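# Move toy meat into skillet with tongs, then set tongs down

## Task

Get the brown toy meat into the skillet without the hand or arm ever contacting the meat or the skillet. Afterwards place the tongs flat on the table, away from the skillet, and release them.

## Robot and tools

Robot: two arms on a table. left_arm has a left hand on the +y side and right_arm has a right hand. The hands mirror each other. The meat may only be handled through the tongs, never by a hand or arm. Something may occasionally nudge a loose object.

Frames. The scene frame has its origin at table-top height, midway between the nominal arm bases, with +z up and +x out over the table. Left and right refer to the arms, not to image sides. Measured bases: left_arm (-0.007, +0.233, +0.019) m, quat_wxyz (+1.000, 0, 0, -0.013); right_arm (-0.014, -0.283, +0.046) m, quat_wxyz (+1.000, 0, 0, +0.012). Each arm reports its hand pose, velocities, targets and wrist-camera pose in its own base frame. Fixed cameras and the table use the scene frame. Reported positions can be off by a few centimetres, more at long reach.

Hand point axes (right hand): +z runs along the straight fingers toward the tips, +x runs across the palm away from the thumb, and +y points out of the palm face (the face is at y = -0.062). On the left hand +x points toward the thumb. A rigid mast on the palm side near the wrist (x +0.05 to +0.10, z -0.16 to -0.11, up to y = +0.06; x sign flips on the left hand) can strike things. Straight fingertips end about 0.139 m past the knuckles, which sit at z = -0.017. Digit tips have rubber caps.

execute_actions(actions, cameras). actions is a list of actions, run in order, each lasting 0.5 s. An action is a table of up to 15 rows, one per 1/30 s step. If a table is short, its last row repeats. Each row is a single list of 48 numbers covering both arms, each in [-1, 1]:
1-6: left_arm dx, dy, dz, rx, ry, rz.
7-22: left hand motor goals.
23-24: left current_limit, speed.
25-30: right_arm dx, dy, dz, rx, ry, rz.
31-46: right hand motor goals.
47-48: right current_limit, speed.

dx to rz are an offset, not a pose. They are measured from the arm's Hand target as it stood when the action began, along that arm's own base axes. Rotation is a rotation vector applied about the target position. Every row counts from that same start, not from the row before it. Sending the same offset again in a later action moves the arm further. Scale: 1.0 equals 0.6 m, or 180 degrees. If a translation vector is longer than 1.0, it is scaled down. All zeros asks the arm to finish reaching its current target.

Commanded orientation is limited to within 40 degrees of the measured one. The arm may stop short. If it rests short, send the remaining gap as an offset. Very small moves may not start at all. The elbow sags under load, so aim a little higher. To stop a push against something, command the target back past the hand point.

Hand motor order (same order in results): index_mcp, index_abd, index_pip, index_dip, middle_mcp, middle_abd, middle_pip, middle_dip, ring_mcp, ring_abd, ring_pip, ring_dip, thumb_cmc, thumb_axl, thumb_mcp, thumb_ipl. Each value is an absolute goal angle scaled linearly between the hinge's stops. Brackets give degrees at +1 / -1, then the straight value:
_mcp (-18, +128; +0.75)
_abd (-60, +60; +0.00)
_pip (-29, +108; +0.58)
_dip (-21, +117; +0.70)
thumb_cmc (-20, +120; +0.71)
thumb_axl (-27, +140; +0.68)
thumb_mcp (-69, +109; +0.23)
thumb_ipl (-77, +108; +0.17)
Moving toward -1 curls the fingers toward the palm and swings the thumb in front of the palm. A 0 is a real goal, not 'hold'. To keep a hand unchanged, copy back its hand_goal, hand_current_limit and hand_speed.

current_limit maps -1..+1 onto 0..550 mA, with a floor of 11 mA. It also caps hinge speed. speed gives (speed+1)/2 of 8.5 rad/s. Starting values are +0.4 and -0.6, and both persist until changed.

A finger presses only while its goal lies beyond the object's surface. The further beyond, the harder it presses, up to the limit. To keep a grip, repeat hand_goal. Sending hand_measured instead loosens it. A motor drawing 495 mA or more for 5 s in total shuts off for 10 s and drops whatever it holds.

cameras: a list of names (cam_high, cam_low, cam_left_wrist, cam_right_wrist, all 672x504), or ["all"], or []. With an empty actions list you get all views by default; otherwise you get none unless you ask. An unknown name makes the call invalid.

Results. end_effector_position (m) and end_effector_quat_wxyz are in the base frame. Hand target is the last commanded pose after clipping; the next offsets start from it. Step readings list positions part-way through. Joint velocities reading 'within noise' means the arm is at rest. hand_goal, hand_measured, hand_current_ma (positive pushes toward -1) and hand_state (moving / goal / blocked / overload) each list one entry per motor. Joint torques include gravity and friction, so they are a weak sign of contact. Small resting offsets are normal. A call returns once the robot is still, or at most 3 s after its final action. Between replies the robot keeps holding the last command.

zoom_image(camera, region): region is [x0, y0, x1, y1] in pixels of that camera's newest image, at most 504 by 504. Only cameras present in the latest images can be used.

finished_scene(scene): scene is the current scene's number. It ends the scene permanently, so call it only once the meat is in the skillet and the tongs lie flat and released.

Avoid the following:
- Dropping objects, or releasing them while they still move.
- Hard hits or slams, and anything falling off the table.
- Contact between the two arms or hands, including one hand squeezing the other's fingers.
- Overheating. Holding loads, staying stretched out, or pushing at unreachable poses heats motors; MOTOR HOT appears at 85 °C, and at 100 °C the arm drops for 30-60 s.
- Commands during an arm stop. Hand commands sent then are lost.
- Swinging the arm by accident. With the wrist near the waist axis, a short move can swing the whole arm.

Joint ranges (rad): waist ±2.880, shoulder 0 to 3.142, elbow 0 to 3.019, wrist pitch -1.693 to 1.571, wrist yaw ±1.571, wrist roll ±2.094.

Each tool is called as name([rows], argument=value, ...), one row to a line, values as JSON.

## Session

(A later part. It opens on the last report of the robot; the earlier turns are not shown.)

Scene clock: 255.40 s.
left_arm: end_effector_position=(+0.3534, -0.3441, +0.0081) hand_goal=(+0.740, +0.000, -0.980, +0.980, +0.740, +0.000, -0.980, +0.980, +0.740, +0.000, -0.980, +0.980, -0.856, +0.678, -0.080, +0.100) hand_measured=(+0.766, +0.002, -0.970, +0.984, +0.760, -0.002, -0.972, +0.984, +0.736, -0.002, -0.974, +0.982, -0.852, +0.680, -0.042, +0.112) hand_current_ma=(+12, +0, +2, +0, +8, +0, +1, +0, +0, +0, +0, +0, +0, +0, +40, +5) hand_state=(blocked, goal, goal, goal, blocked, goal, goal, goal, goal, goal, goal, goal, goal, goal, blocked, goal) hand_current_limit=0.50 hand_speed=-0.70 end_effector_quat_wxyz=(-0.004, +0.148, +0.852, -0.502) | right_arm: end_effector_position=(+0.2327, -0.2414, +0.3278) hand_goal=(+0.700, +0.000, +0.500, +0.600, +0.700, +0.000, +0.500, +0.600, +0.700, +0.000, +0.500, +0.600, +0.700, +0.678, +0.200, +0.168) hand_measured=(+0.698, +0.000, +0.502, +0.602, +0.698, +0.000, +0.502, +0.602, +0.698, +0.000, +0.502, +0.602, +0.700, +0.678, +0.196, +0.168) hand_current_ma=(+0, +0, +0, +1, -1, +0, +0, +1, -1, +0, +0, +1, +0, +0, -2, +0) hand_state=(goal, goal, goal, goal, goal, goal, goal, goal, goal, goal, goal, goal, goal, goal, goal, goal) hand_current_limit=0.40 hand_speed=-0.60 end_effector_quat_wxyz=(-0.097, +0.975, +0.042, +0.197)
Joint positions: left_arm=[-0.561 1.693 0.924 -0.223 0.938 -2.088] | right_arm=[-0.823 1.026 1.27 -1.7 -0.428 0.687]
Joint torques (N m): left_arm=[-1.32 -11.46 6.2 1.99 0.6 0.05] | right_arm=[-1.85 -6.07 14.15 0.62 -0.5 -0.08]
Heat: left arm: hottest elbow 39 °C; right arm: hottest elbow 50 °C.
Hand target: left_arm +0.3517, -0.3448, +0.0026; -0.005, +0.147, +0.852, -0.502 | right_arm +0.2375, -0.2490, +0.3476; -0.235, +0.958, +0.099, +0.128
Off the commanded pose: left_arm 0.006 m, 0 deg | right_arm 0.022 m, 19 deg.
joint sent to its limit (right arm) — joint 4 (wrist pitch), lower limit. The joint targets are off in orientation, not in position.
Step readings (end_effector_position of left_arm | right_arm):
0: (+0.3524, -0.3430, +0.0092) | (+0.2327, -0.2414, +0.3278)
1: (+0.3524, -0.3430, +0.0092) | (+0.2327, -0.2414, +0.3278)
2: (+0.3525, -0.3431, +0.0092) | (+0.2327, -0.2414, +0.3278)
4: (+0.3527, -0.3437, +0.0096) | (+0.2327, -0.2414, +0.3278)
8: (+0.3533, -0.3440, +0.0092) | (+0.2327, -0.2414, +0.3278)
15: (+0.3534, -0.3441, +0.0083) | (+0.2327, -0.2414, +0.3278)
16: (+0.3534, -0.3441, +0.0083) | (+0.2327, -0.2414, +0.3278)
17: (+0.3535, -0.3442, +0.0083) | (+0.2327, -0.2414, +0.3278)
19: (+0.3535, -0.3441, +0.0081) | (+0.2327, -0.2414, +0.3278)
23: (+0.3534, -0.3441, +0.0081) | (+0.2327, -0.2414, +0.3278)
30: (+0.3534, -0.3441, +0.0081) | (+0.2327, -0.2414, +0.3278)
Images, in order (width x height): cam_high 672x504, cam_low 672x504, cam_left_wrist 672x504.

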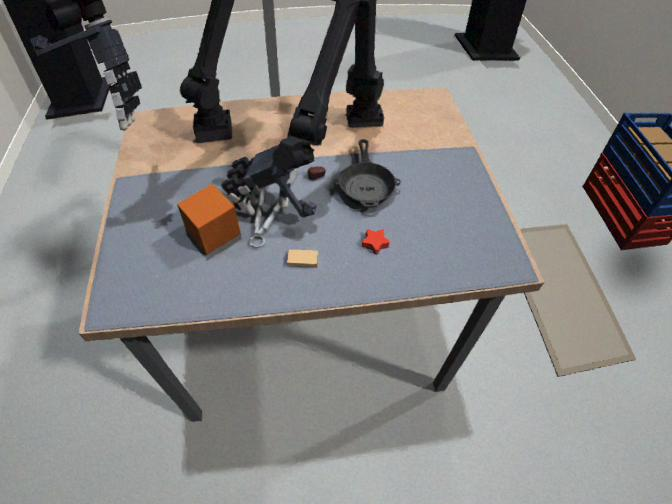

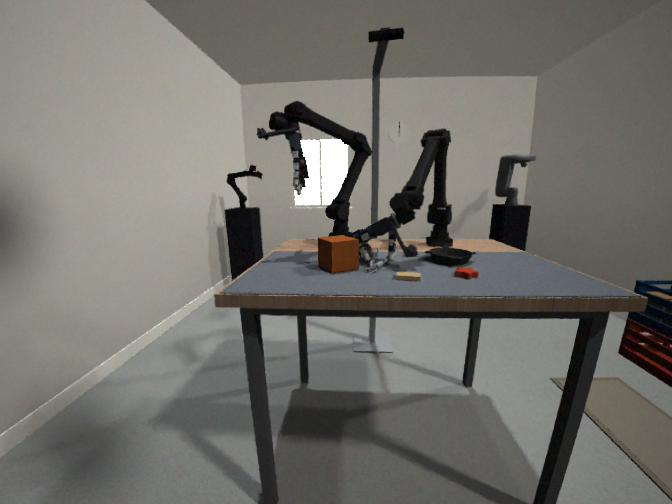

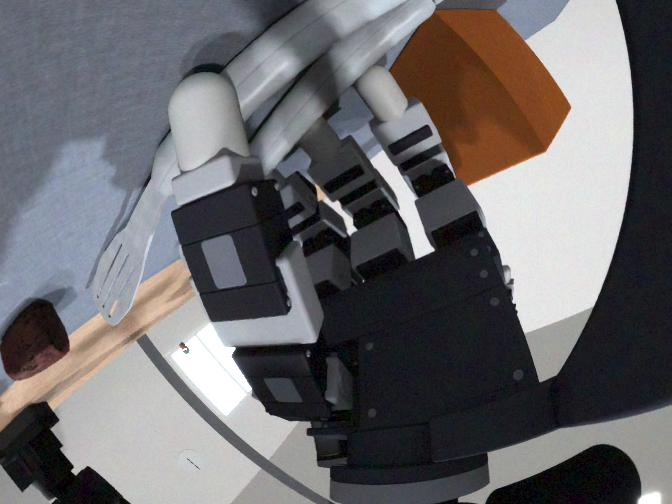

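execute_actions([
  [[0.0,0.0,0,0,0,0,0.69,0,-0.98,0.98,0.69,0,-0.98,0.98,0.69,0,-0.98,0.98,-0.857,0.677,-0.16,0.1,0.6,-0.7,0,0,0,0,0,0,0.7,0,0.5,0.6,0.7,0,0.5,0.6,0.7,0,0.5,0.6,0.7,0.678,0.2,0.168,0.4,-0.6]],
  [[0.0,0.0,0,0,0,0,0.62,0,-0.98,0.98,0.62,0,-0.98,0.98,0.62,0,-0.98,0.98,-0.857,0.677,-0.25,0.1,0.7,-0.7,0,0,0,0,0,0,0.7,0,0.5,0.6,0.7,0,0.5,0.6,0.7,0,0.5,0.6,0.7,0.678,0.2,0.168,0.4,-0.6]],
], cameras=["cam_high","cam_low","cam_left_wrist"])

zoom_image(camera="cam_high", region=[220, 140, 310, 250])

zoom_image(camera="cam_low", region=[330, 200, 430, 280])

Scene clock: 260.83 s.
left_arm: end_effector_position=(+0.3533, -0.3448, +0.0087) hand_goal=(+0.620, +0.000, -0.980, +0.980, +0.620, +0.000, -0.980, +0.980, +0.620, +0.000, -0.980, +0.980, -0.856, +0.678, -0.250, +0.100) hand_measured=(+0.706, +0.002, -0.954, +0.992, +0.702, -0.002, -0.954, +0.994, +0.648, -0.002, -0.966, +0.986, -0.850, +0.680, -0.044, +0.138) hand_current_ma=(+129, +0, +11, +3, +117, +0, +12, +4, +16, +0, +3, +0, +1, +0, +467, +43) hand_state=(blocked, goal, blocked, goal, blocked, goal, blocked, goal, blocked, goal, goal, goal, goal, goal, blocked, blocked) hand_current_limit=0.70 hand_speed=-0.70 end_effector_quat_wxyz=(-0.004, +0.149, +0.851, -0.504) | right_arm: end_effector_position=(+0.2327, -0.2414, +0.3278) hand_goal=(+0.700, +0.000, +0.500, +0.600, +0.700, +0.000, +0.500, +0.600, +0.700, +0.000, +0.500, +0.600, +0.700, +0.678, +0.200, +0.168) hand_measured=(+0.698, +0.000, +0.502, +0.602, +0.698, +0.000, +0.502, +0.602, +0.698, +0.000, +0.502, +0.602, +0.700, +0.678, +0.196, +0.168) hand_current_ma=(+0, +0, +0, +1, -1, +0, +0, +1, -1, +0, +0, +1, +0, +0, -2, +0) hand_state=(goal, goal, goal, goal, goal, goal, goal, goal, goal, goal, goal, goal, goal, goal, goal, goal) hand_current_limit=0.40 hand_speed=-0.60 end_effector_quat_wxyz=(-0.097, +0.975, +0.042, +0.197)
Joint positions: left_arm=[-0.561 1.693 0.924 -0.22 0.942 -2.088] | right_arm=[-0.823 1.026 1.27 -1.7 -0.428 0.687]
Joint torques (N m): left_arm=[-1.26 -11.46 6.22 1.89 0.43 0.05] | right_arm=[-1.67 -6.3 14.12 0.53 -0.5 -0.06]
Heat: left arm: hottest elbow 38 °C; right arm: hottest elbow 50 °C.
Hand target: left_arm +0.3518, -0.3448, +0.0025; -0.005, +0.147, +0.852, -0.502 | right_arm +0.2375, -0.2490, +0.3476; -0.235, +0.958, +0.099, +0.128
Off the commanded pose: left_arm 0.006 m, 0 deg | right_arm 0.022 m, 19 deg.
joint sent to its limit (right arm) — joint 4 (wrist pitch), lower limit. The joint targets are off in orientation, not in position.
Step readings (end_effector_position of left_arm | right_arm):
0: (+0.3534, -0.3441, +0.0081) | (+0.2327, -0.2414, +0.3278)
1: (+0.3534, -0.3441, +0.0081) | (+0.2327, -0.2414, +0.3278)
2: (+0.3534, -0.3442, +0.0082) | (+0.2327, -0.2414, +0.3278)
4: (+0.3532, -0.3443, +0.0083) | (+0.2327, -0.2414, +0.3278)
8: (+0.3532, -0.3443, +0.0083) | (+0.2327, -0.2414, +0.3278)
15: (+0.3532, -0.3443, +0.0083) | (+0.2327, -0.2414, +0.3278)
16: (+0.3532, -0.3443, +0.0083) | (+0.2327, -0.2414, +0.3278)
17: (+0.3532, -0.3445, +0.0085) | (+0.2327, -0.2414, +0.3278)
19: (+0.3534, -0.3448, +0.0086) | (+0.2327, -0.2414, +0.3278)
23: (+0.3533, -0.3448, +0.0087) | (+0.2327, -0.2414, +0.3278)
30: (+0.3533, -0.3448, +0.0087) | (+0.2327, -0.2414, +0.3278)
Images, in order (width x height): cam_high 672x504, cam_low 672x504, cam_left_wrist 672x504.

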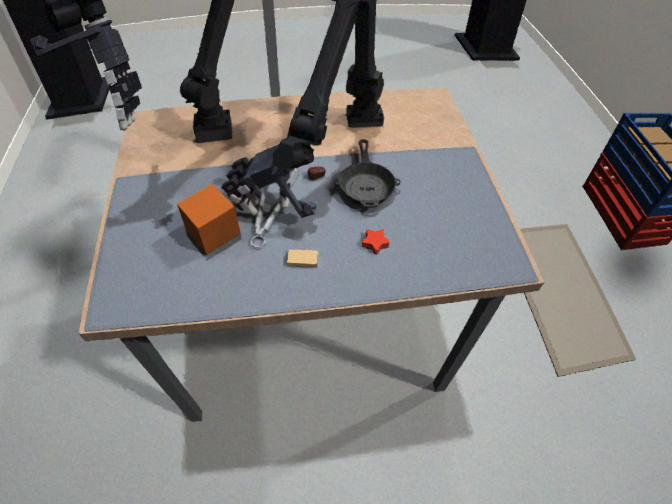

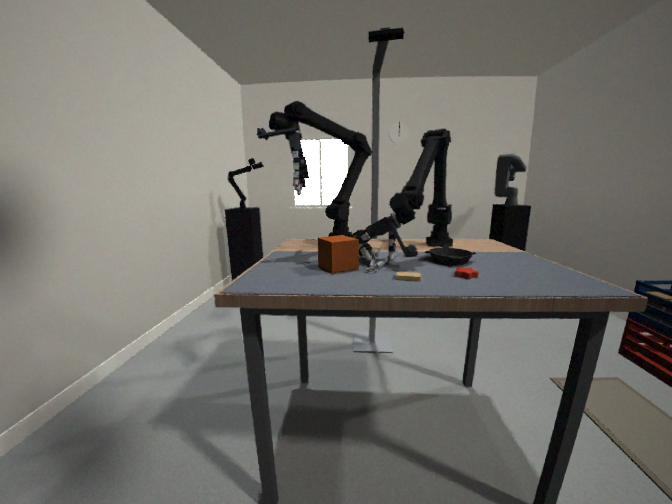

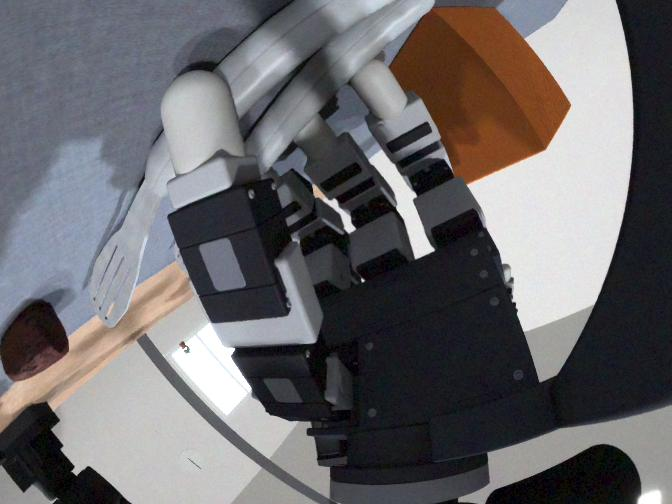

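Scaled by 4.582.

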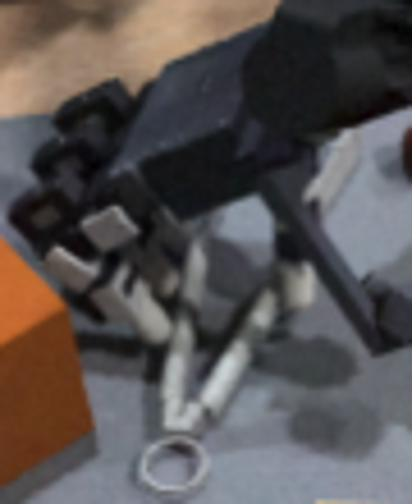

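Scaled by 5.040.

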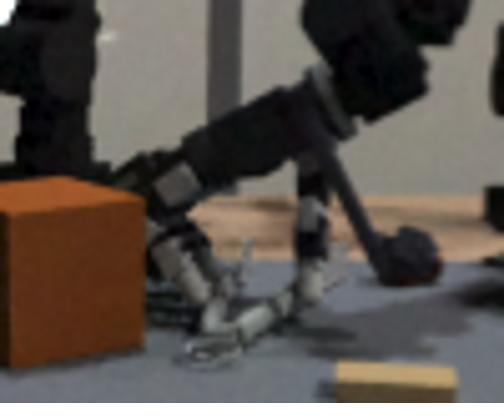

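execute_actions([
  [[0.0,0.0,0.08,0,0,0,0.58,0,-0.98,0.98,0.58,0,-0.98,0.98,0.58,0,-0.98,0.98,-0.857,0.677,-0.27,0.1,0.7,-0.7,0,0,0,0,0,0,0.7,0,0.5,0.6,0.7,0,0.5,0.6,0.7,0,0.5,0.6,0.7,0.678,0.2,0.168,0.4,-0.6]],
], cameras=["cam_high","cam_low","cam_left_wrist"])

zoom_image(camera="cam_low", region=[330, 200, 430, 280])

Scene clock: 298.60 s.
left_arm: end_effector_position=(+0.3373, -0.3338, +0.0245) hand_goal=(+0.580, +0.000, -0.980, +0.980, +0.580, +0.000, -0.980, +0.980, +0.580, +0.000, -0.980, +0.980, -0.856, +0.678, -0.270, +0.100) hand_measured=(+0.654, +0.002, -0.944, +0.996, +0.656, -0.002, -0.942, +0.998, +0.604, -0.002, -0.966, +0.986, -0.846, +0.682, -0.044, +0.142) hand_current_ma=(+98, +0, +21, +4, +100, +0, +24, +6, +12, +0, +3, +1, +2, +0, +468, +53) hand_state=(blocked, goal, blocked, goal, blocked, goal, blocked, goal, blocked, goal, goal, goal, goal, goal, blocked, blocked) hand_current_limit=0.70 hand_speed=-0.70 end_effector_quat_wxyz=(-0.027, +0.135, +0.860, -0.492) | right_arm: end_effector_position=(+0.2327, -0.2414, +0.3278) hand_goal=(+0.700, +0.000, +0.500, +0.600, +0.700, +0.000, +0.500, +0.600, +0.700, +0.000, +0.500, +0.600, +0.700, +0.678, +0.200, +0.168) hand_measured=(+0.698, +0.000, +0.502, +0.602, +0.698, +0.000, +0.502, +0.602, +0.698, +0.000, +0.502, +0.602, +0.700, +0.678, +0.196, +0.168) hand_current_ma=(+0, +0, +0, +1, -1, +0, +0, +1, -1, +0, +0, +1, +0, +0, -2, +0) hand_state=(goal, goal, goal, goal, goal, goal, goal, goal, goal, goal, goal, goal, goal, goal, goal, goal) hand_current_limit=0.40 hand_speed=-0.60 end_effector_quat_wxyz=(-0.097, +0.975, +0.042, +0.197)
Joint positions: left_arm=[-0.561 1.64 0.924 -0.334 0.935 -2.088] | right_arm=[-0.823 1.026 1.27 -1.7 -0.428 0.687]
Joint torques (N m): left_arm=[-1.26 -14.21 9.61 1.06 0.69 0.03] | right_arm=[-1.14 -6.01 14.02 0.61 -0.48 -0.09]
Heat: left arm: hottest elbow 38 °C; right arm: hottest elbow 51 °C.
Hand target: left_arm +0.3517, -0.3449, +0.0506; -0.005, +0.147, +0.852, -0.502 | right_arm +0.2375, -0.2490, +0.3476; -0.235, +0.958, +0.099, +0.128
Off the commanded pose: left_arm 0.032 m, 3 deg | right_arm 0.022 m, 19 deg.
joint sent to its limit (right arm) — joint 4 (wrist pitch), lower limit. The joint targets are off in orientation, not in position.
Step readings (end_effector_position of left_arm | right_arm):
0: (+0.3533, -0.3448, +0.0087) | (+0.2327, -0.2414, +0.3278)
1: (+0.3533, -0.3449, +0.0087) | (+0.2327, -0.2414, +0.3278)
2: (+0.3523, -0.3445, +0.0087) | (+0.2327, -0.2414, +0.3278)
4: (+0.3489, -0.3417, +0.0100) | (+0.2327, -0.2414, +0.3278)
8: (+0.3409, -0.3362, +0.0178) | (+0.2327, -0.2414, +0.3278)
15: (+0.3381, -0.3344, +0.0248) | (+0.2327, -0.2414, +0.3278)
Images, in order (width x height): cam_high 672x504, cam_low 672x504, cam_left_wrist 672x504.

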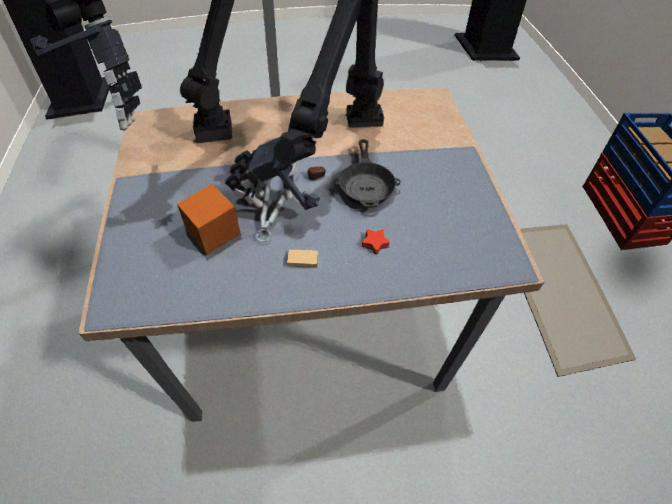

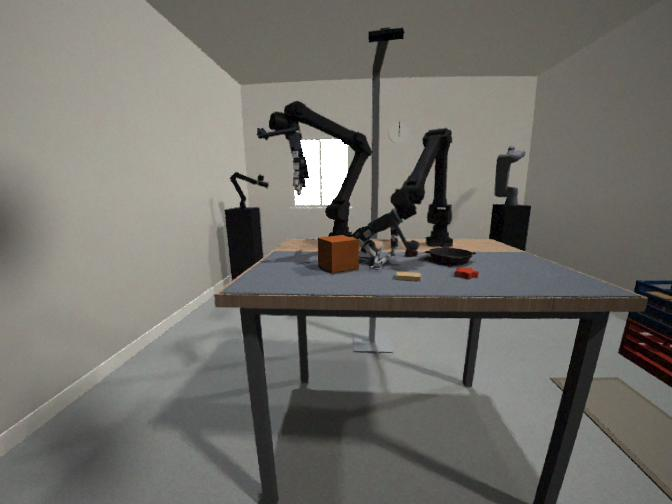

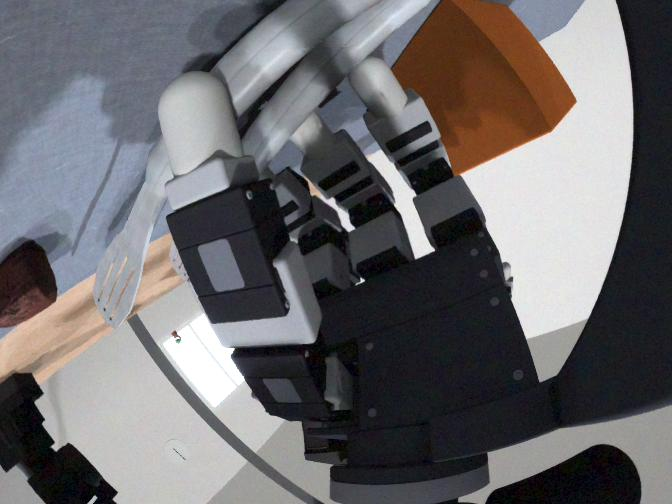

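Scaled by 5.040.

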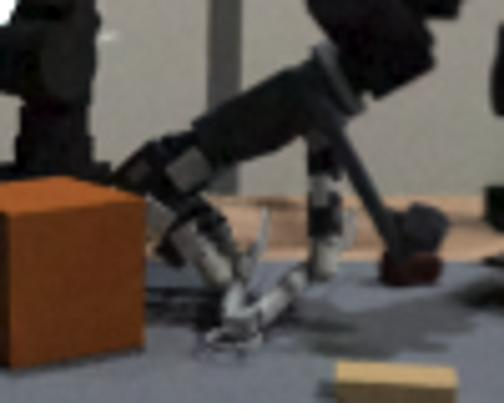

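execute_actions([
  [[0.0,0.0,0.1,0,0,0,0.56,0,-0.98,0.98,0.56,0,-0.98,0.98,0.54,0,-0.98,0.98,-0.857,0.677,-0.27,0.1,0.7,-0.7,0,0,0,0,0,0,0.7,0,0.5,0.6,0.7,0,0.5,0.6,0.7,0,0.5,0.6,0.7,0.678,0.2,0.168,0.4,-0.6]],
], cameras=["cam_high","cam_low","cam_left_wrist"])

zoom_image(camera="cam_low", region=[330, 180, 430, 280])

zoom_image(camera="cam_high", region=[220, 130, 320, 250])

Scene clock: 302.40 s.
left_arm: end_effector_position=(+0.3311, -0.3297, +0.0810) hand_goal=(+0.560, +0.000, -0.980, +0.980, +0.560, +0.000, -0.980, +0.980, +0.540, +0.000, -0.980, +0.980, -0.856, +0.678, -0.270, +0.100) hand_measured=(+0.636, +0.002, -0.944, +0.996, +0.636, -0.002, -0.940, +0.998, +0.580, -0.002, -0.964, +0.988, -0.844, +0.684, -0.044, +0.144) hand_current_ma=(+102, +0, +21, +4, +102, +0, +27, +6, +30, +0, +5, +1, +3, +1, +468, +57) hand_state=(blocked, goal, blocked, goal, blocked, goal, blocked, goal, blocked, goal, goal, goal, goal, goal, blocked, blocked) hand_current_limit=0.70 hand_speed=-0.70 end_effector_quat_wxyz=(-0.030, +0.133, +0.861, -0.490) | right_arm: end_effector_position=(+0.2327, -0.2414, +0.3278) hand_goal=(+0.700, +0.000, +0.500, +0.600, +0.700, +0.000, +0.500, +0.600, +0.700, +0.000, +0.500, +0.600, +0.700, +0.678, +0.200, +0.168) hand_measured=(+0.698, +0.000, +0.502, +0.602, +0.698, +0.000, +0.502, +0.602, +0.698, +0.000, +0.502, +0.602, +0.700, +0.678, +0.196, +0.168) hand_current_ma=(+0, +0, +0, +1, -1, +0, +0, +1, -1, +0, +0, +1, +0, +0, -2, +0) hand_state=(goal, goal, goal, goal, goal, goal, goal, goal, goal, goal, goal, goal, goal, goal, goal, goal) hand_current_limit=0.40 hand_speed=-0.60 end_effector_quat_wxyz=(-0.097, +0.975, +0.042, +0.197)
Joint positions: left_arm=[-0.561 1.529 0.972 -0.501 0.934 -2.089] | right_arm=[-0.823 1.026 1.27 -1.7 -0.428 0.687]
Joint torques (N m): left_arm=[-1.26 -12.04 12.37 0.99 0.75 0.04] | right_arm=[-1.26 -6.36 14.05 0.68 -0.5 -0.06]
Heat: left arm: hottest elbow 38 °C; right arm: hottest elbow 51 °C.
Hand target: left_arm +0.3518, -0.3450, +0.1108; -0.005, +0.147, +0.852, -0.502 | right_arm +0.2375, -0.2490, +0.3476; -0.235, +0.958, +0.099, +0.128
Off the commanded pose: left_arm 0.039 m, 4 deg | right_arm 0.022 m, 19 deg.
joint sent to its limit (right arm) — joint 4 (wrist pitch), lower limit. The joint targets are off in orientation, not in position.
Step readings (end_effector_position of left_arm | right_arm):
0: (+0.3373, -0.3338, +0.0245) | (+0.2327, -0.2414, +0.3278)
1: (+0.3369, -0.3335, +0.0245) | (+0.2327, -0.2414, +0.3278)
2: (+0.3353, -0.3324, +0.0255) | (+0.2327, -0.2414, +0.3278)
4: (+0.3277, -0.3275, +0.0304) | (+0.2327, -0.2414, +0.3278)
8: (+0.3209, -0.3233, +0.0515) | (+0.2327, -0.2414, +0.3278)
15: (+0.3322, -0.3304, +0.0808) | (+0.2327, -0.2414, +0.3278)
Images, in order (width x height): cam_high 672x504, cam_low 672x504, cam_left_wrist 672x504.

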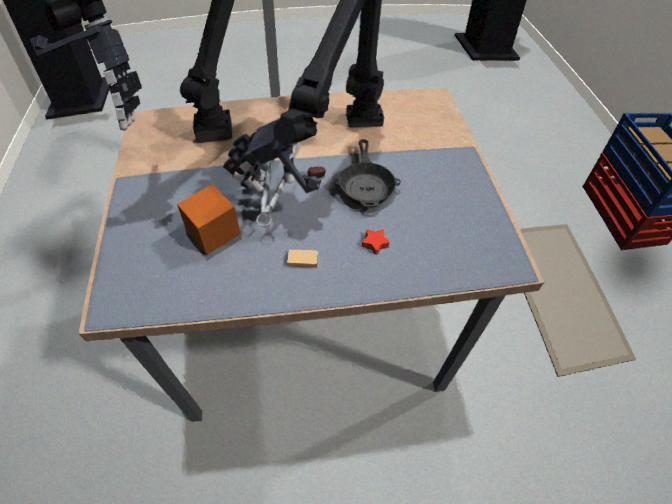

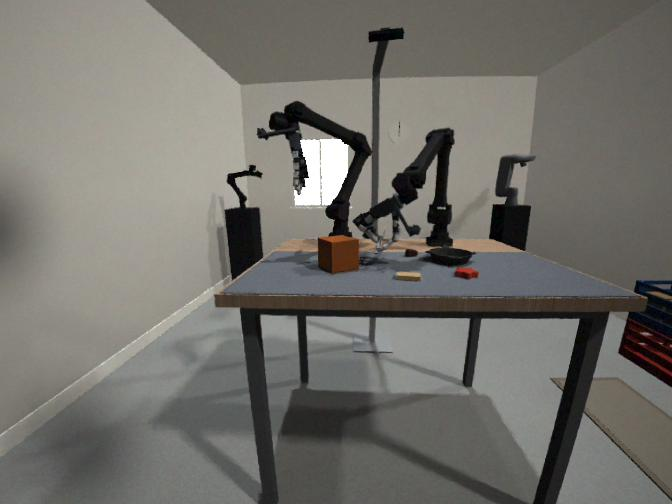

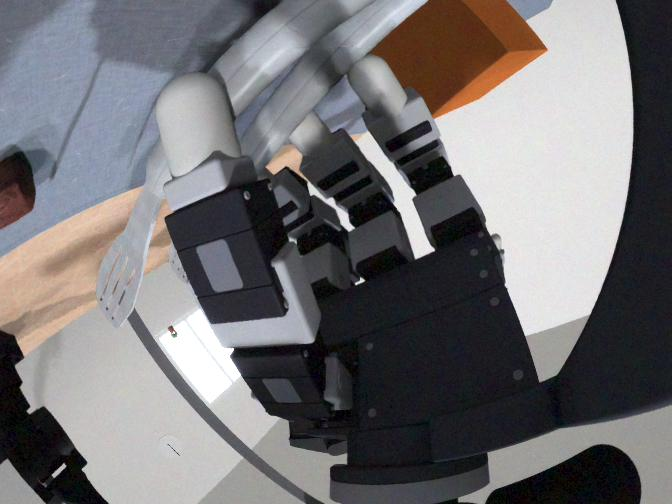

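Scaled by 5.040.

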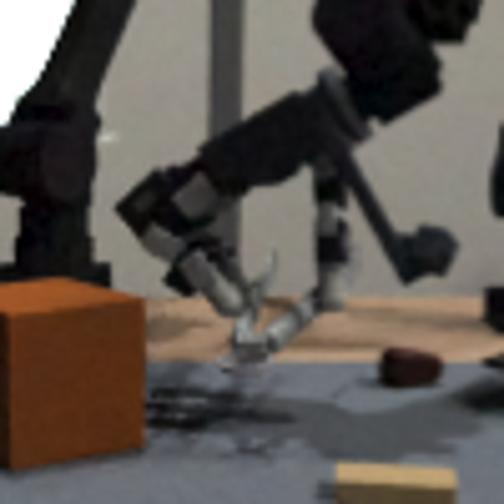

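Scaled by 4.200.

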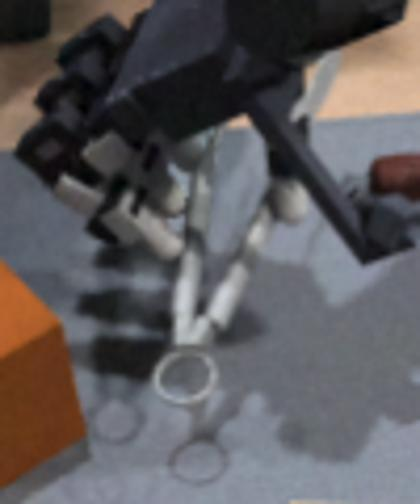

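execute_actions([
  [[-0.05,0.0,0.07,-0.0346,-0.0292,-0.1269,0.56,0,-0.98,0.98,0.56,0,-0.98,0.98,0.54,0,-0.98,0.98,-0.857,0.677,-0.27,0.1,0.7,-0.7,0,0,0,0,0,0,0.7,0,0.5,0.6,0.7,0,0.5,0.6,0.7,0,0.5,0.6,0.7,0.678,0.2,0.168,0.4,-0.6]],
  [[-0.058,0.033,0.0,-0.0346,-0.0292,-0.1269,0.56,0,-0.98,0.98,0.56,0,-0.98,0.98,0.54,0,-0.98,0.98,-0.857,0.677,-0.27,0.1,0.7,-0.7,0,0,0,0,0,0,0.7,0,0.5,0.6,0.7,0,0.5,0.6,0.7,0,0.5,0.6,0.7,0.678,0.2,0.168,0.4,-0.6]],
  [[-0.058,0.033,-0.01,-0.0346,-0.0292,-0.1269,0.56,0,-0.98,0.98,0.56,0,-0.98,0.98,0.54,0,-0.98,0.98,-0.857,0.677,-0.27,0.1,0.7,-0.7,0,0,0,0,0,0,0.7,0,0.5,0.6,0.7,0,0.5,0.6,0.7,0,0.5,0.6,0.7,0.678,0.2,0.168,0.4,-0.6]],
], cameras=["cam_high","cam_low","cam_left_wrist"])

zoom_image(camera="cam_low", region=[350, 180, 450, 280])

zoom_image(camera="cam_high", region=[230, 110, 350, 230])

Scene clock: 324.03 s.
left_arm: end_effector_position=(+0.2463, -0.2993, +0.1290) hand_goal=(+0.560, +0.000, -0.980, +0.980, +0.560, +0.000, -0.980, +0.980, +0.540, +0.000, -0.980, +0.980, -0.856, +0.678, -0.270, +0.100) hand_measured=(+0.634, +0.002, -0.944, +0.996, +0.632, -0.002, -0.938, +0.998, +0.570, -0.002, -0.962, +0.988, -0.840, +0.684, -0.044, +0.146) hand_current_ma=(+98, +0, +21, +4, +92, +0, +28, +6, +18, +0, +5, +1, +4, +1, +467, +60) hand_state=(blocked, goal, blocked, goal, blocked, goal, blocked, goal, blocked, goal, goal, goal, goal, goal, blocked, blocked) hand_current_limit=0.70 hand_speed=-0.70 end_effector_quat_wxyz=(-0.090, +0.641, +0.603, -0.466) | right_arm: end_effector_position=(+0.2327, -0.2414, +0.3278) hand_goal=(+0.700, +0.000, +0.500, +0.600, +0.700, +0.000, +0.500, +0.600, +0.700, +0.000, +0.500, +0.600, +0.700, +0.678, +0.200, +0.168) hand_measured=(+0.698, +0.000, +0.502, +0.602, +0.698, +0.000, +0.502, +0.602, +0.698, +0.000, +0.502, +0.602, +0.700, +0.678, +0.196, +0.168) hand_current_ma=(+0, +0, +0, +1, -1, +0, +0, +1, -1, +0, +0, +1, +0, +0, -2, +0) hand_state=(goal, goal, goal, goal, goal, goal, goal, goal, goal, goal, goal, goal, goal, goal, goal, goal) hand_current_limit=0.40 hand_speed=-0.60 end_effector_quat_wxyz=(-0.097, +0.975, +0.042, +0.197)
Joint positions: left_arm=[-0.609 1.523 1.104 -1.685 0.879 -0.293] | right_arm=[-0.823 1.026 1.27 -1.7 -0.428 0.687]
Joint torques (N m): left_arm=[-1.26 -11.69 8.59 -1.07 0.75 0.35] | right_arm=[-1.9 -6.36 14.16 0.75 -0.49 -0.05]
Heat: left arm: hottest elbow 40 °C; right arm: hottest elbow 51 °C.
Hand target: left_arm +0.2522, -0.3053, +0.1466; -0.153, +0.660, +0.528, -0.512 | right_arm +0.2375, -0.2490, +0.3476; -0.235, +0.958, +0.099, +0.128
Off the commanded pose: left_arm 0.020 m, 13 deg | right_arm 0.022 m, 19 deg.
joint sent to its limit (left arm) — joint 4 (wrist pitch), lower limit. The joint targets are off in orientation, not in position.
joint sent to its limit (right arm) — joint 4 (wrist pitch), lower limit. The joint targets are off in orientation, not in position.
Step readings (end_effector_position of left_arm | right_arm):
0: (+0.3311, -0.3297, +0.0810) | (+0.2327, -0.2414, +0.3278)
1: (+0.3303, -0.3300, +0.0813) | (+0.2327, -0.2414, +0.3278)
2: (+0.3254, -0.3311, +0.0832) | (+0.2327, -0.2414, +0.3278)
4: (+0.3115, -0.3320, +0.0898) | (+0.2327, -0.2414, +0.3278)
8: (+0.2924, -0.3275, +0.1052) | (+0.2327, -0.2414, +0.3278)
15: (+0.2947, -0.3263, +0.1273) | (+0.2327, -0.2414, +0.3278)
16: (+0.2952, -0.3265, +0.1295) | (+0.2327, -0.2414, +0.3278)
17: (+0.2941, -0.3269, +0.1312) | (+0.2327, -0.2414, +0.3278)
19: (+0.2888, -0.3251, +0.1332) | (+0.2327, -0.2414, +0.3278)
23: (+0.2761, -0.3165, +0.1332) | (+0.2327, -0.2414, +0.3278)
30: (+0.2601, -0.3021, +0.1316) | (+0.2327, -0.2414, +0.3278)
31: (+0.2604, -0.3018, +0.1314) | (+0.2327, -0.2414, +0.3278)
32: (+0.2605, -0.2997, +0.1294) | (+0.2327, -0.2414, +0.3278)
34: (+0.2576, -0.2933, +0.1266) | (+0.2327, -0.2414, +0.3278)
38: (+0.2443, -0.2889, +0.1272) | (+0.2327, -0.2414, +0.3278)
45: (+0.2437, -0.2944, +0.1277) | (+0.2327, -0.2414, +0.3278)
Images, in order (width x height): cam_high 672x504, cam_low 672x504, cam_left_wrist 672x504.

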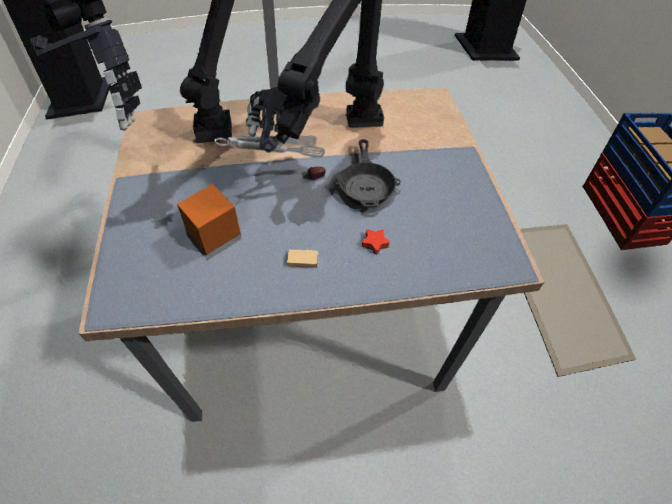

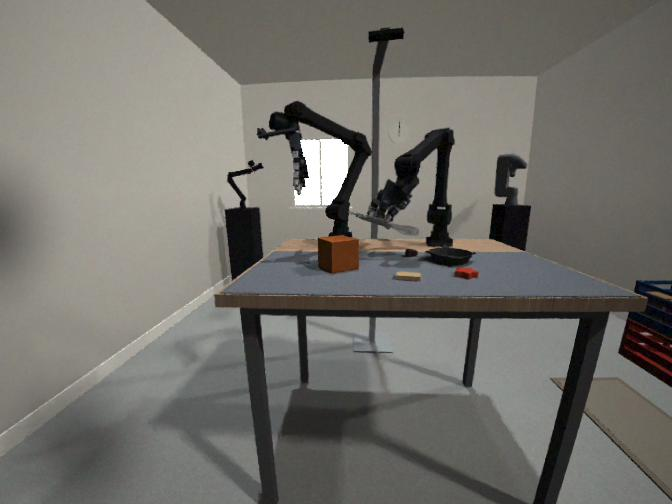

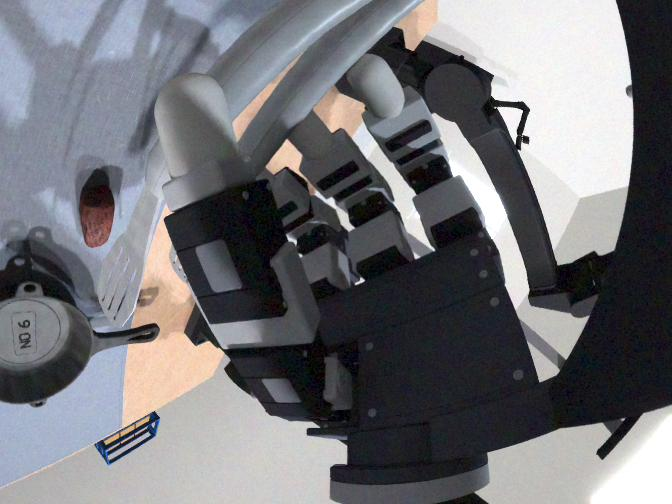

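Scaled by 5.040.

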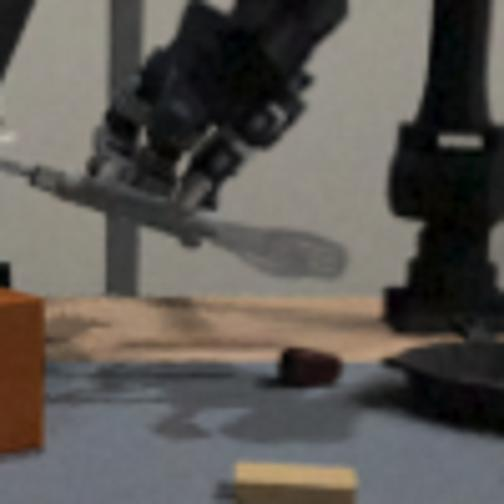

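Scaled by 4.200.

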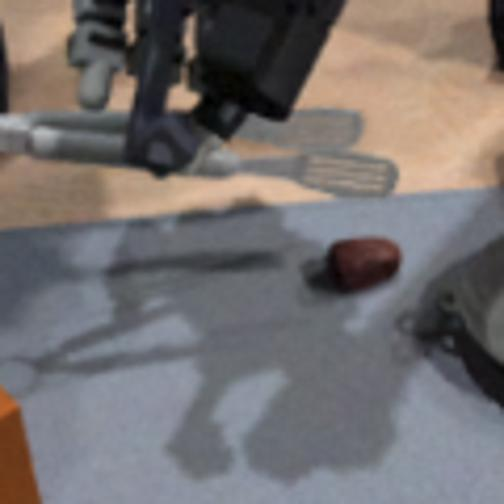

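execute_actions([
  [[0.01,0.0,-0.065,0,0,0,0.58,0,-0.98,0.98,0.58,0,-0.98,0.98,0.55,0,-0.98,0.98,-0.857,0.677,-0.27,0.1,0.7,-0.7,0,0,0,0,0,0,0.7,0,0.5,0.6,0.7,0,0.5,0.6,0.7,0,0.5,0.6,0.7,0.678,0.2,0.168,0.4,-0.6]],
], cameras=["cam_high","cam_low"])

zoom_image(camera="cam_low", region=[350, 180, 450, 280])

zoom_image(camera="cam_high", region=[230, 110, 350, 230])

Scene clock: 340.47 s.
left_arm: end_effector_position=(+0.2498, -0.3028, +0.0961) hand_goal=(+0.580, +0.000, -0.980, +0.980, +0.580, +0.000, -0.980, +0.980, +0.550, +0.000, -0.980, +0.980, -0.856, +0.678, -0.270, +0.100) hand_measured=(+0.634, +0.002, -0.944, +0.996, +0.632, -0.002, -0.938, +0.998, +0.570, -0.002, -0.962, +0.988, -0.840, +0.684, -0.044, +0.146) hand_current_ma=(+54, +0, +21, +4, +49, +0, +28, +6, +8, +0, +5, +1, +4, +1, +467, +60) hand_state=(blocked, goal, blocked, goal, blocked, goal, blocked, goal, blocked, goal, goal, goal, goal, goal, blocked, blocked) hand_current_limit=0.70 hand_speed=-0.70 end_effector_quat_wxyz=(-0.109, +0.657, +0.577, -0.474) | right_arm: end_effector_position=(+0.2327, -0.2414, +0.3278) hand_goal=(+0.700, +0.000, +0.500, +0.600, +0.700, +0.000, +0.500, +0.600, +0.700, +0.000, +0.500, +0.600, +0.700, +0.678, +0.200, +0.168) hand_measured=(+0.698, +0.000, +0.502, +0.602, +0.698, +0.000, +0.502, +0.602, +0.698, +0.000, +0.502, +0.602, +0.700, +0.678, +0.196, +0.168) hand_current_ma=(+0, +0, +0, +1, -1, +0, +0, +1, -1, +0, +0, +1, +0, +0, -2, +0) hand_state=(goal, goal, goal, goal, goal, goal, goal, goal, goal, goal, goal, goal, goal, goal, goal, goal) hand_current_limit=0.40 hand_speed=-0.60 end_effector_quat_wxyz=(-0.097, +0.975, +0.042, +0.197)
Joint positions: left_arm=[-0.604 1.62 1.104 -1.687 0.858 -0.177] | right_arm=[-0.823 1.026 1.27 -1.7 -0.428 0.687]
Joint torques (N m): left_arm=[-0.09 -11.52 7.65 -1.17 0.72 0.33] | right_arm=[-2.08 -6.01 14.05 0.66 -0.48 -0.08]
Heat: left arm: hottest elbow 40 °C; right arm: hottest elbow 51 °C.
Hand target: left_arm +0.2582, -0.3053, +0.1078; -0.153, +0.660, +0.528, -0.513 | right_arm +0.2375, -0.2490, +0.3476; -0.235, +0.958, +0.099, +0.128
Off the commanded pose: left_arm 0.015 m, 9 deg | right_arm 0.022 m, 19 deg.
joint sent to its limit (left arm) — joint 4 (wrist pitch), lower limit. The joint targets are off in orientation, not in position.
joint sent to its limit (right arm) — joint 4 (wrist pitch), lower limit. The joint targets are off in orientation, not in position.
Step readings (end_effector_position of left_arm | right_arm):
0: (+0.2463, -0.2993, +0.1290) | (+0.2327, -0.2414, +0.3278)
1: (+0.2464, -0.2994, +0.1291) | (+0.2327, -0.2414, +0.3278)
2: (+0.2466, -0.2995, +0.1287) | (+0.2327, -0.2414, +0.3278)
4: (+0.2472, -0.3005, +0.1255) | (+0.2327, -0.2414, +0.3278)
8: (+0.2483, -0.3017, +0.1086) | (+0.2327, -0.2414, +0.3278)
15: (+0.2494, -0.3018, +0.0958) | (+0.2327, -0.2414, +0.3278)
Images, in order (width x height): cam_high 672x504, cam_low 672x504.

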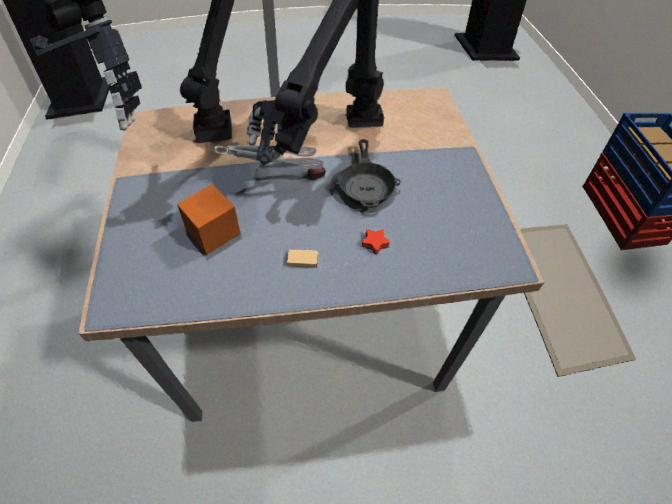

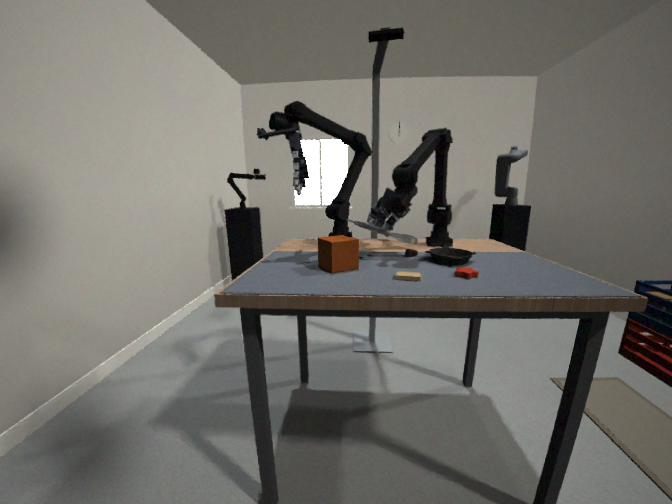

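Scaled by 5.040.

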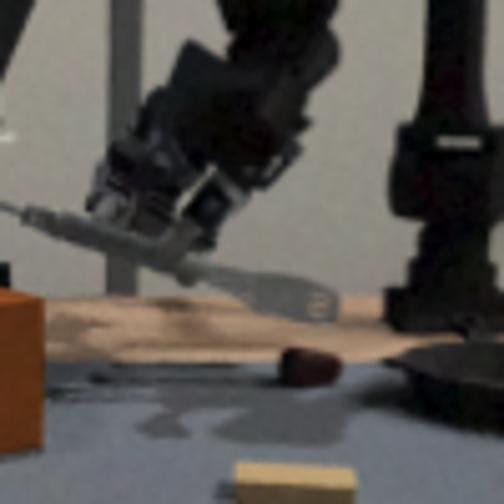

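Scaled by 4.200.

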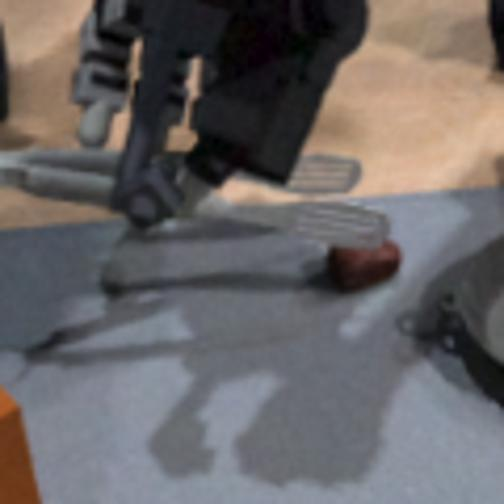

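execute_actions([
  [[-0.003,0.017,-0.07,0,0,0,0.6,0,-0.98,0.98,0.6,0,-0.98,0.98,0.57,0,-0.98,0.98,-0.857,0.677,-0.27,0.1,0.7,-0.7,0,0,0,0,0,0,0.7,0,0.5,0.6,0.7,0,0.5,0.6,0.7,0,0.5,0.6,0.7,0.678,0.2,0.168,0.4,-0.6]],
], cameras=["cam_high","cam_low","cam_left_wrist"])

zoom_image(camera="cam_low", region=[350, 180, 450, 280])

zoom_image(camera="cam_high", region=[250, 130, 340, 220])

Scene clock: 349.40 s.
left_arm: end_effector_position=(+0.2532, -0.2943, +0.0584) hand_goal=(+0.600, +0.000, -0.980, +0.980, +0.600, +0.000, -0.980, +0.980, +0.570, +0.000, -0.980, +0.980, -0.856, +0.678, -0.270, +0.100) hand_measured=(+0.642, +0.002, -0.944, +0.996, +0.638, -0.002, -0.938, +0.998, +0.578, -0.002, -0.962, +0.988, -0.842, +0.684, -0.044, +0.146) hand_current_ma=(+32, +0, +21, +4, +27, +0, +29, +6, +1, +0, +5, +1, +4, +1, +467, +60) hand_state=(blocked, goal, blocked, goal, blocked, goal, blocked, goal, goal, goal, goal, goal, goal, goal, blocked, blocked) hand_current_limit=0.70 hand_speed=-0.70 end_effector_quat_wxyz=(-0.128, +0.660, +0.558, -0.486) | right_arm: end_effector_position=(+0.2327, -0.2414, +0.3278) hand_goal=(+0.700, +0.000, +0.500, +0.600, +0.700, +0.000, +0.500, +0.600, +0.700, +0.000, +0.500, +0.600, +0.700, +0.678, +0.200, +0.168) hand_measured=(+0.698, +0.000, +0.502, +0.602, +0.698, +0.000, +0.502, +0.602, +0.698, +0.000, +0.502, +0.602, +0.700, +0.678, +0.196, +0.168) hand_current_ma=(+0, +0, +0, +1, -1, +0, +0, +1, -1, +0, +0, +1, +0, +0, -2, +0) hand_state=(goal, goal, goal, goal, goal, goal, goal, goal, goal, goal, goal, goal, goal, goal, goal, goal) hand_current_limit=0.40 hand_speed=-0.60 end_effector_quat_wxyz=(-0.097, +0.975, +0.042, +0.197)
Joint positions: left_arm=[-0.573 1.72 1.092 -1.687 0.833 -0.065] | right_arm=[-0.823 1.026 1.27 -1.7 -0.428 0.687]
Joint torques (N m): left_arm=[-0.5 -12.22 5.96 -1.37 0.67 0.34] | right_arm=[-1.9 -6.71 14.17 0.59 -0.48 -0.04]
Heat: left arm: hottest elbow 40 °C; right arm: hottest elbow 51 °C.
Hand target: left_arm +0.2563, -0.2951, +0.0657; -0.153, +0.660, +0.528, -0.513 | right_arm +0.2375, -0.2490, +0.3476; -0.235, +0.958, +0.099, +0.128
Off the commanded pose: left_arm 0.008 m, 5 deg | right_arm 0.022 m, 19 deg.
joint sent to its limit (left arm) — joint 4 (wrist pitch), lower limit. The joint targets are off in orientation, not in position.
joint sent to its limit (right arm) — joint 4 (wrist pitch), lower limit. The joint targets are off in orientation, not in position.
Step readings (end_effector_position of left_arm | right_arm):
0: (+0.2498, -0.3028, +0.0961) | (+0.2327, -0.2414, +0.3278)
1: (+0.2498, -0.3028, +0.0959) | (+0.2327, -0.2414, +0.3278)
2: (+0.2503, -0.3028, +0.0953) | (+0.2327, -0.2414, +0.3278)
4: (+0.2520, -0.3024, +0.0912) | (+0.2327, -0.2414, +0.3278)
8: (+0.2548, -0.2978, +0.0730) | (+0.2327, -0.2414, +0.3278)
15: (+0.2529, -0.2933, +0.0581) | (+0.2327, -0.2414, +0.3278)
Images, in order (width x height): cam_high 672x504, cam_low 672x504, cam_left_wrist 672x504.

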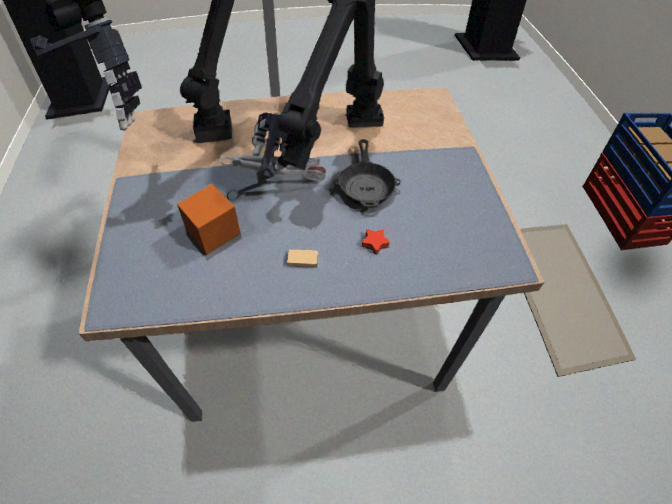

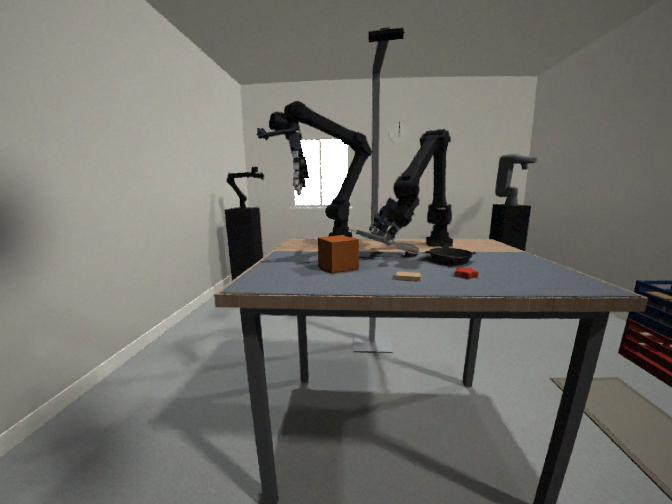

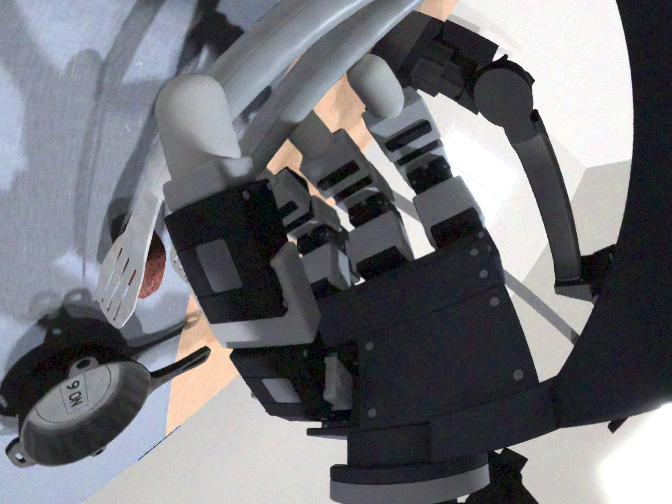

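Scaled by 5.040.

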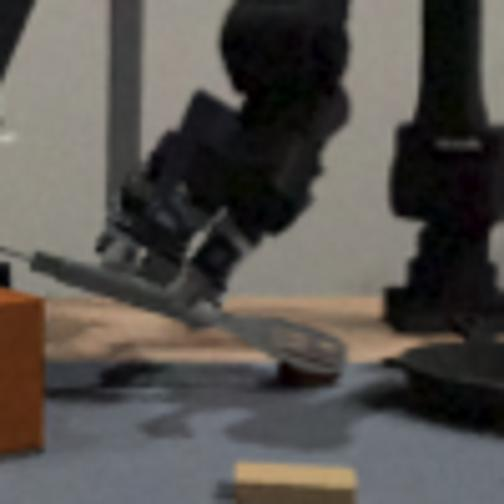

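Scaled by 5.600.

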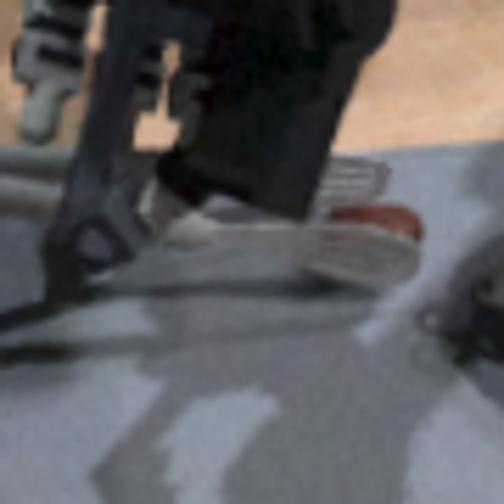

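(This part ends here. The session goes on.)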